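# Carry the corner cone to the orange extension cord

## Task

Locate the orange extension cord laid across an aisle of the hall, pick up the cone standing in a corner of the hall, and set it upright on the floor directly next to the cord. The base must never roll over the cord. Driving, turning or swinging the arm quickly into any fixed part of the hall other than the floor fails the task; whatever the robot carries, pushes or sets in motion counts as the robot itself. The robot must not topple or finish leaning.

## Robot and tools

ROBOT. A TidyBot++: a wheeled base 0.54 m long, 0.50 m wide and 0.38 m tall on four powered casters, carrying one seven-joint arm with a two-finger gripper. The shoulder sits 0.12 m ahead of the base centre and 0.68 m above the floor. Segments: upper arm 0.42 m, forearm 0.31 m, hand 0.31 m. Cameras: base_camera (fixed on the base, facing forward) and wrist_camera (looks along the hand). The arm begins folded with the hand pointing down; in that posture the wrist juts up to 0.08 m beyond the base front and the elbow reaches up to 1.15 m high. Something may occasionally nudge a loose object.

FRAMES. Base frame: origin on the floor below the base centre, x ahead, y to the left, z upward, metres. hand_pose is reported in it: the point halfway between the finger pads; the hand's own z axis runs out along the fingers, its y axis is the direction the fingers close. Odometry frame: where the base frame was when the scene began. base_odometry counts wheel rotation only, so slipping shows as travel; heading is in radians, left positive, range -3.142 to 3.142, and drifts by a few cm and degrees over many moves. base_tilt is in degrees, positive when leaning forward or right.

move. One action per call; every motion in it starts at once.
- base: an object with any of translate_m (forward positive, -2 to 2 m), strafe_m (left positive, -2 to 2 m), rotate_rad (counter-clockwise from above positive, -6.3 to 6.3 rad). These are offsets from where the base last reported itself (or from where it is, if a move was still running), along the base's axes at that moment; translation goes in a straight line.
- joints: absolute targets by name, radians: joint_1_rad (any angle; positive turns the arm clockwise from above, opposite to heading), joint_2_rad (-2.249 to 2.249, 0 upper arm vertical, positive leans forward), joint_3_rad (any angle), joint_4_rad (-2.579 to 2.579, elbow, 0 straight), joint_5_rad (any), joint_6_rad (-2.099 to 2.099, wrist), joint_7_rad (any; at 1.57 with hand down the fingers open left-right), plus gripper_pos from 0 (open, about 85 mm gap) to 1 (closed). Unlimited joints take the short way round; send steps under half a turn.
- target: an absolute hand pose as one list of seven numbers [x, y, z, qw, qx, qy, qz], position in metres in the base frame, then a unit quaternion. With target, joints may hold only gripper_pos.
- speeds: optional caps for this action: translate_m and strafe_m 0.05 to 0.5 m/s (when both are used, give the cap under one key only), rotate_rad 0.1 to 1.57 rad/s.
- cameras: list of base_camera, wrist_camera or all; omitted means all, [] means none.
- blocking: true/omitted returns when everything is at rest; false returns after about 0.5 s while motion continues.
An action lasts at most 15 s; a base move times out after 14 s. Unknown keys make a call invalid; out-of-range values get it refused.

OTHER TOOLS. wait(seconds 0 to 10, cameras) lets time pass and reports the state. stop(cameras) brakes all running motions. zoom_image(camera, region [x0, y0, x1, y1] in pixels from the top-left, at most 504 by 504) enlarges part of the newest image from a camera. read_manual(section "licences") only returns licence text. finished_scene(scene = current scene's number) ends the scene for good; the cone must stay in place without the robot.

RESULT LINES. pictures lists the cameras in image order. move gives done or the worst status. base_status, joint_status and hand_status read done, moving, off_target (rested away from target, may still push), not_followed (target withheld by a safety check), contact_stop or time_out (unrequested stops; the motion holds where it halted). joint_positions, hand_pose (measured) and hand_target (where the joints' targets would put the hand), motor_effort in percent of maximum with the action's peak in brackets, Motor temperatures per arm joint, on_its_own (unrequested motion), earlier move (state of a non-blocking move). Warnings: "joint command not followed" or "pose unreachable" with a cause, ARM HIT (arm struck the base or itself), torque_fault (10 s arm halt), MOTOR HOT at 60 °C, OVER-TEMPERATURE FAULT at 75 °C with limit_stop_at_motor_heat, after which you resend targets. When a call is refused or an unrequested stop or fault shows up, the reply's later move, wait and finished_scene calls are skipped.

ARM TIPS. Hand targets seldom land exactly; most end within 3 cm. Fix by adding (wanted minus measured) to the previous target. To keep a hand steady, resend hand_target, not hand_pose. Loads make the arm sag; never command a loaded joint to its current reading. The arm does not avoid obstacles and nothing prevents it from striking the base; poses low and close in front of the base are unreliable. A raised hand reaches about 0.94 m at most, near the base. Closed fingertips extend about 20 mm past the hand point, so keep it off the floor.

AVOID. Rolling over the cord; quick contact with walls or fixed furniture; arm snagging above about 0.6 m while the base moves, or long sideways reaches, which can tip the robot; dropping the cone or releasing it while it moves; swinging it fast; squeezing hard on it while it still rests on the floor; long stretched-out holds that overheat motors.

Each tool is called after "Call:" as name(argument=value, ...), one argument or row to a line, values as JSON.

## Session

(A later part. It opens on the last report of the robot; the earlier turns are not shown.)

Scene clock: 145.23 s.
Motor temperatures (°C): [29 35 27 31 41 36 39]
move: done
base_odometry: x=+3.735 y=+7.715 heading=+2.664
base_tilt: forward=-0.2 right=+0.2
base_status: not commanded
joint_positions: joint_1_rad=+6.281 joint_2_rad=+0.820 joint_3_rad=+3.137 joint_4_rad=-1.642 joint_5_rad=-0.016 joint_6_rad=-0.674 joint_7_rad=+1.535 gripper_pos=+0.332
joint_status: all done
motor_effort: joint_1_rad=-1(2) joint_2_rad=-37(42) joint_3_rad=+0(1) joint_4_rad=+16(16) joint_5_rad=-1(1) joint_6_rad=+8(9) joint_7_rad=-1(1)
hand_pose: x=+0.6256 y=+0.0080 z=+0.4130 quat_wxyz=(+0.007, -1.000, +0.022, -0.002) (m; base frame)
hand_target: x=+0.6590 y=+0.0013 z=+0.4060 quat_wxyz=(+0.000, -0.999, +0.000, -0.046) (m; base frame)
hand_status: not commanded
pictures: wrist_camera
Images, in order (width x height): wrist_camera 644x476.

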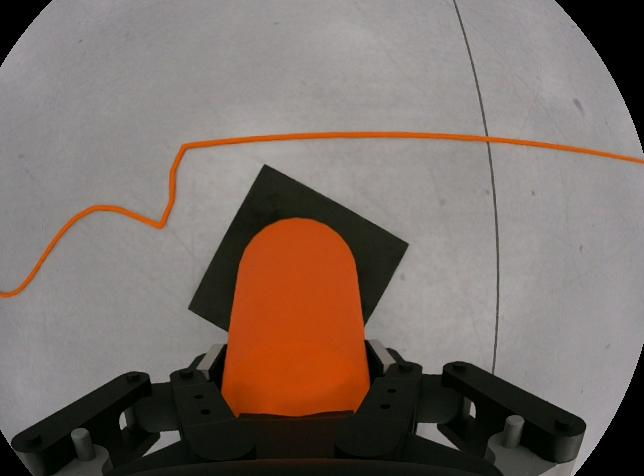

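Cone is resting on the floor. Release it.

Call:
move(
  joints={"gripper_pos": 0.0},
  cameras=["wrist_camera"],
)

Call:
move(
  joints={"joint_2_rad": 0.60, "joint_4_rad": -1.64, "joint_6_rad": -0.88},
  cameras=["wrist_camera"],
)

Scene clock: 146.87 s.
Motor temperatures (°C): [29 35 27 31 41 36 39]
move: done
base_odometry: x=+3.735 y=+7.715 heading=+2.664
base_tilt: forward=-0.2 right=+0.2
base_status: not commanded
joint_positions: joint_1_rad=+6.281 joint_2_rad=+0.830 joint_3_rad=+3.137 joint_4_rad=-1.625 joint_5_rad=-0.016 joint_6_rad=-0.627 joint_7_rad=+1.535 gripper_pos=+0.000
joint_status: all done
motor_effort: joint_1_rad=+0(2) joint_2_rad=-39(44) joint_3_rad=+0(1) joint_4_rad=+11(15) joint_5_rad=+0(1) joint_6_rad=+2(8) joint_7_rad=+0(1)
hand_pose: x=+0.6474 y=+0.0080 z=+0.4121 quat_wxyz=(+0.007, -0.999, +0.022, -0.030) (m; base frame)
hand_target: x=+0.6590 y=+0.0013 z=+0.4060 quat_wxyz=(+0.000, -0.999, +0.000, -0.046) (m; base frame)
hand_status: not commanded
pictures: wrist_camera
Images, in order (width x height): wrist_camera 644x476.

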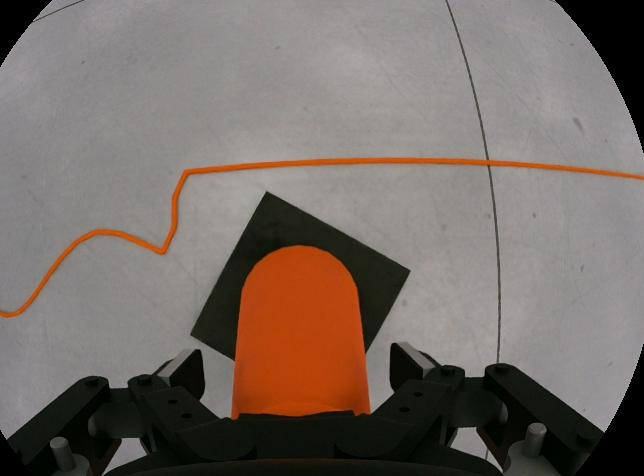

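Scene clock: 148.30 s.
Motor temperatures (°C): [29 35 27 31 41 36 39]
move: done
base_odometry: x=+3.735 y=+7.715 heading=+2.664
base_tilt: forward=-0.2 right=+0.2
base_status: not commanded
joint_positions: joint_1_rad=+6.281 joint_2_rad=+0.588 joint_3_rad=+3.137 joint_4_rad=-1.632 joint_5_rad=-0.016 joint_6_rad=-0.822 joint_7_rad=+1.535 gripper_pos=+0.000
joint_status: all done
motor_effort: joint_1_rad=+0(2) joint_2_rad=-35(42) joint_3_rad=+0(1) joint_4_rad=+14(14) joint_5_rad=+0(1) joint_6_rad=+2(3) joint_7_rad=+1(1)
hand_pose: x=+0.6339 y=+0.0085 z=+0.5321 quat_wxyz=(+0.008, -0.999, +0.020, -0.050) (m; base frame)
hand_target: x=+0.6099 y=+0.0013 z=+0.5228 quat_wxyz=(+0.000, -1.000, +0.000, -0.011) (m; base frame)
hand_status: not commanded
pictures: wrist_camera
Images, in order (width x height): wrist_camera 644x476.

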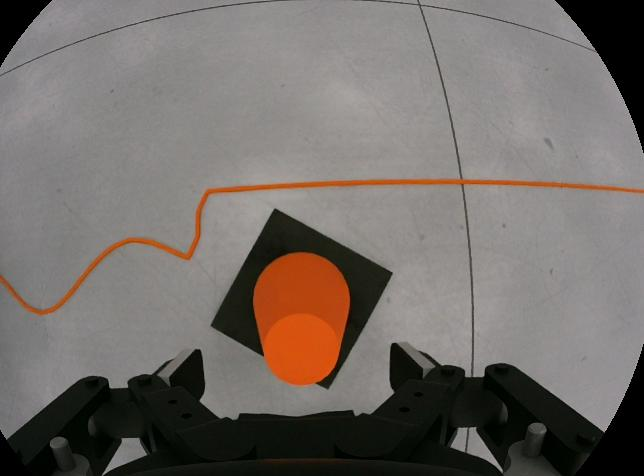

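Call:
move(
  base={"translate_m": -0.25},
  joints={"joint_2_rad": 0.2, "joint_4_rad": -1.60, "joint_6_rad": -1.2},
)

Scene clock: 150.93 s.
Motor temperatures (°C): [29 35 27 31 41 36 39]
move: done
base_odometry: x=+3.957 y=+7.600 heading=+2.664
base_tilt: forward=-0.2 right=+0.2
base_status: done
joint_positions: joint_1_rad=+6.281 joint_2_rad=+0.186 joint_3_rad=+3.138 joint_4_rad=-1.614 joint_5_rad=-0.016 joint_6_rad=-1.142 joint_7_rad=+1.535 gripper_pos=+0.000
joint_status: all done
motor_effort: joint_1_rad=+0(6) joint_2_rad=-25(39) joint_3_rad=+1(4) joint_4_rad=+17(18) joint_5_rad=-1(2) joint_6_rad=+3(4) joint_7_rad=+1(1)
hand_pose: x=+0.5647 y=+0.0088 z=+0.7188 quat_wxyz=(+0.010, -0.995, +0.017, -0.100) (m; base frame)
hand_target: x=+0.5527 y=+0.0013 z=+0.7146 quat_wxyz=(+0.000, -0.997, +0.000, -0.071) (m; base frame)
hand_status: not commanded
pictures: base_camera, wrist_camera
Images, in order (width x height): base_camera 644x364, wrist_camera 644x476.

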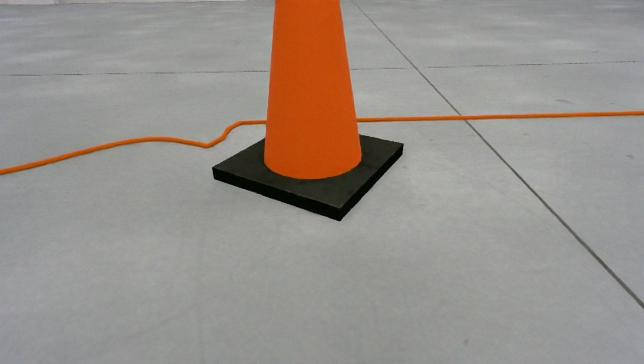

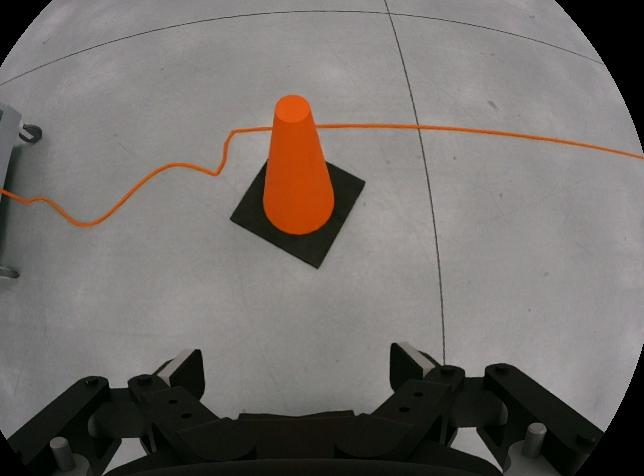

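The cone is standing upright on the floor, right beside the cord, and the robot has backed away from it.

Call:
finished_scene(
  scene=3,
)

The scene is finished: the task was done.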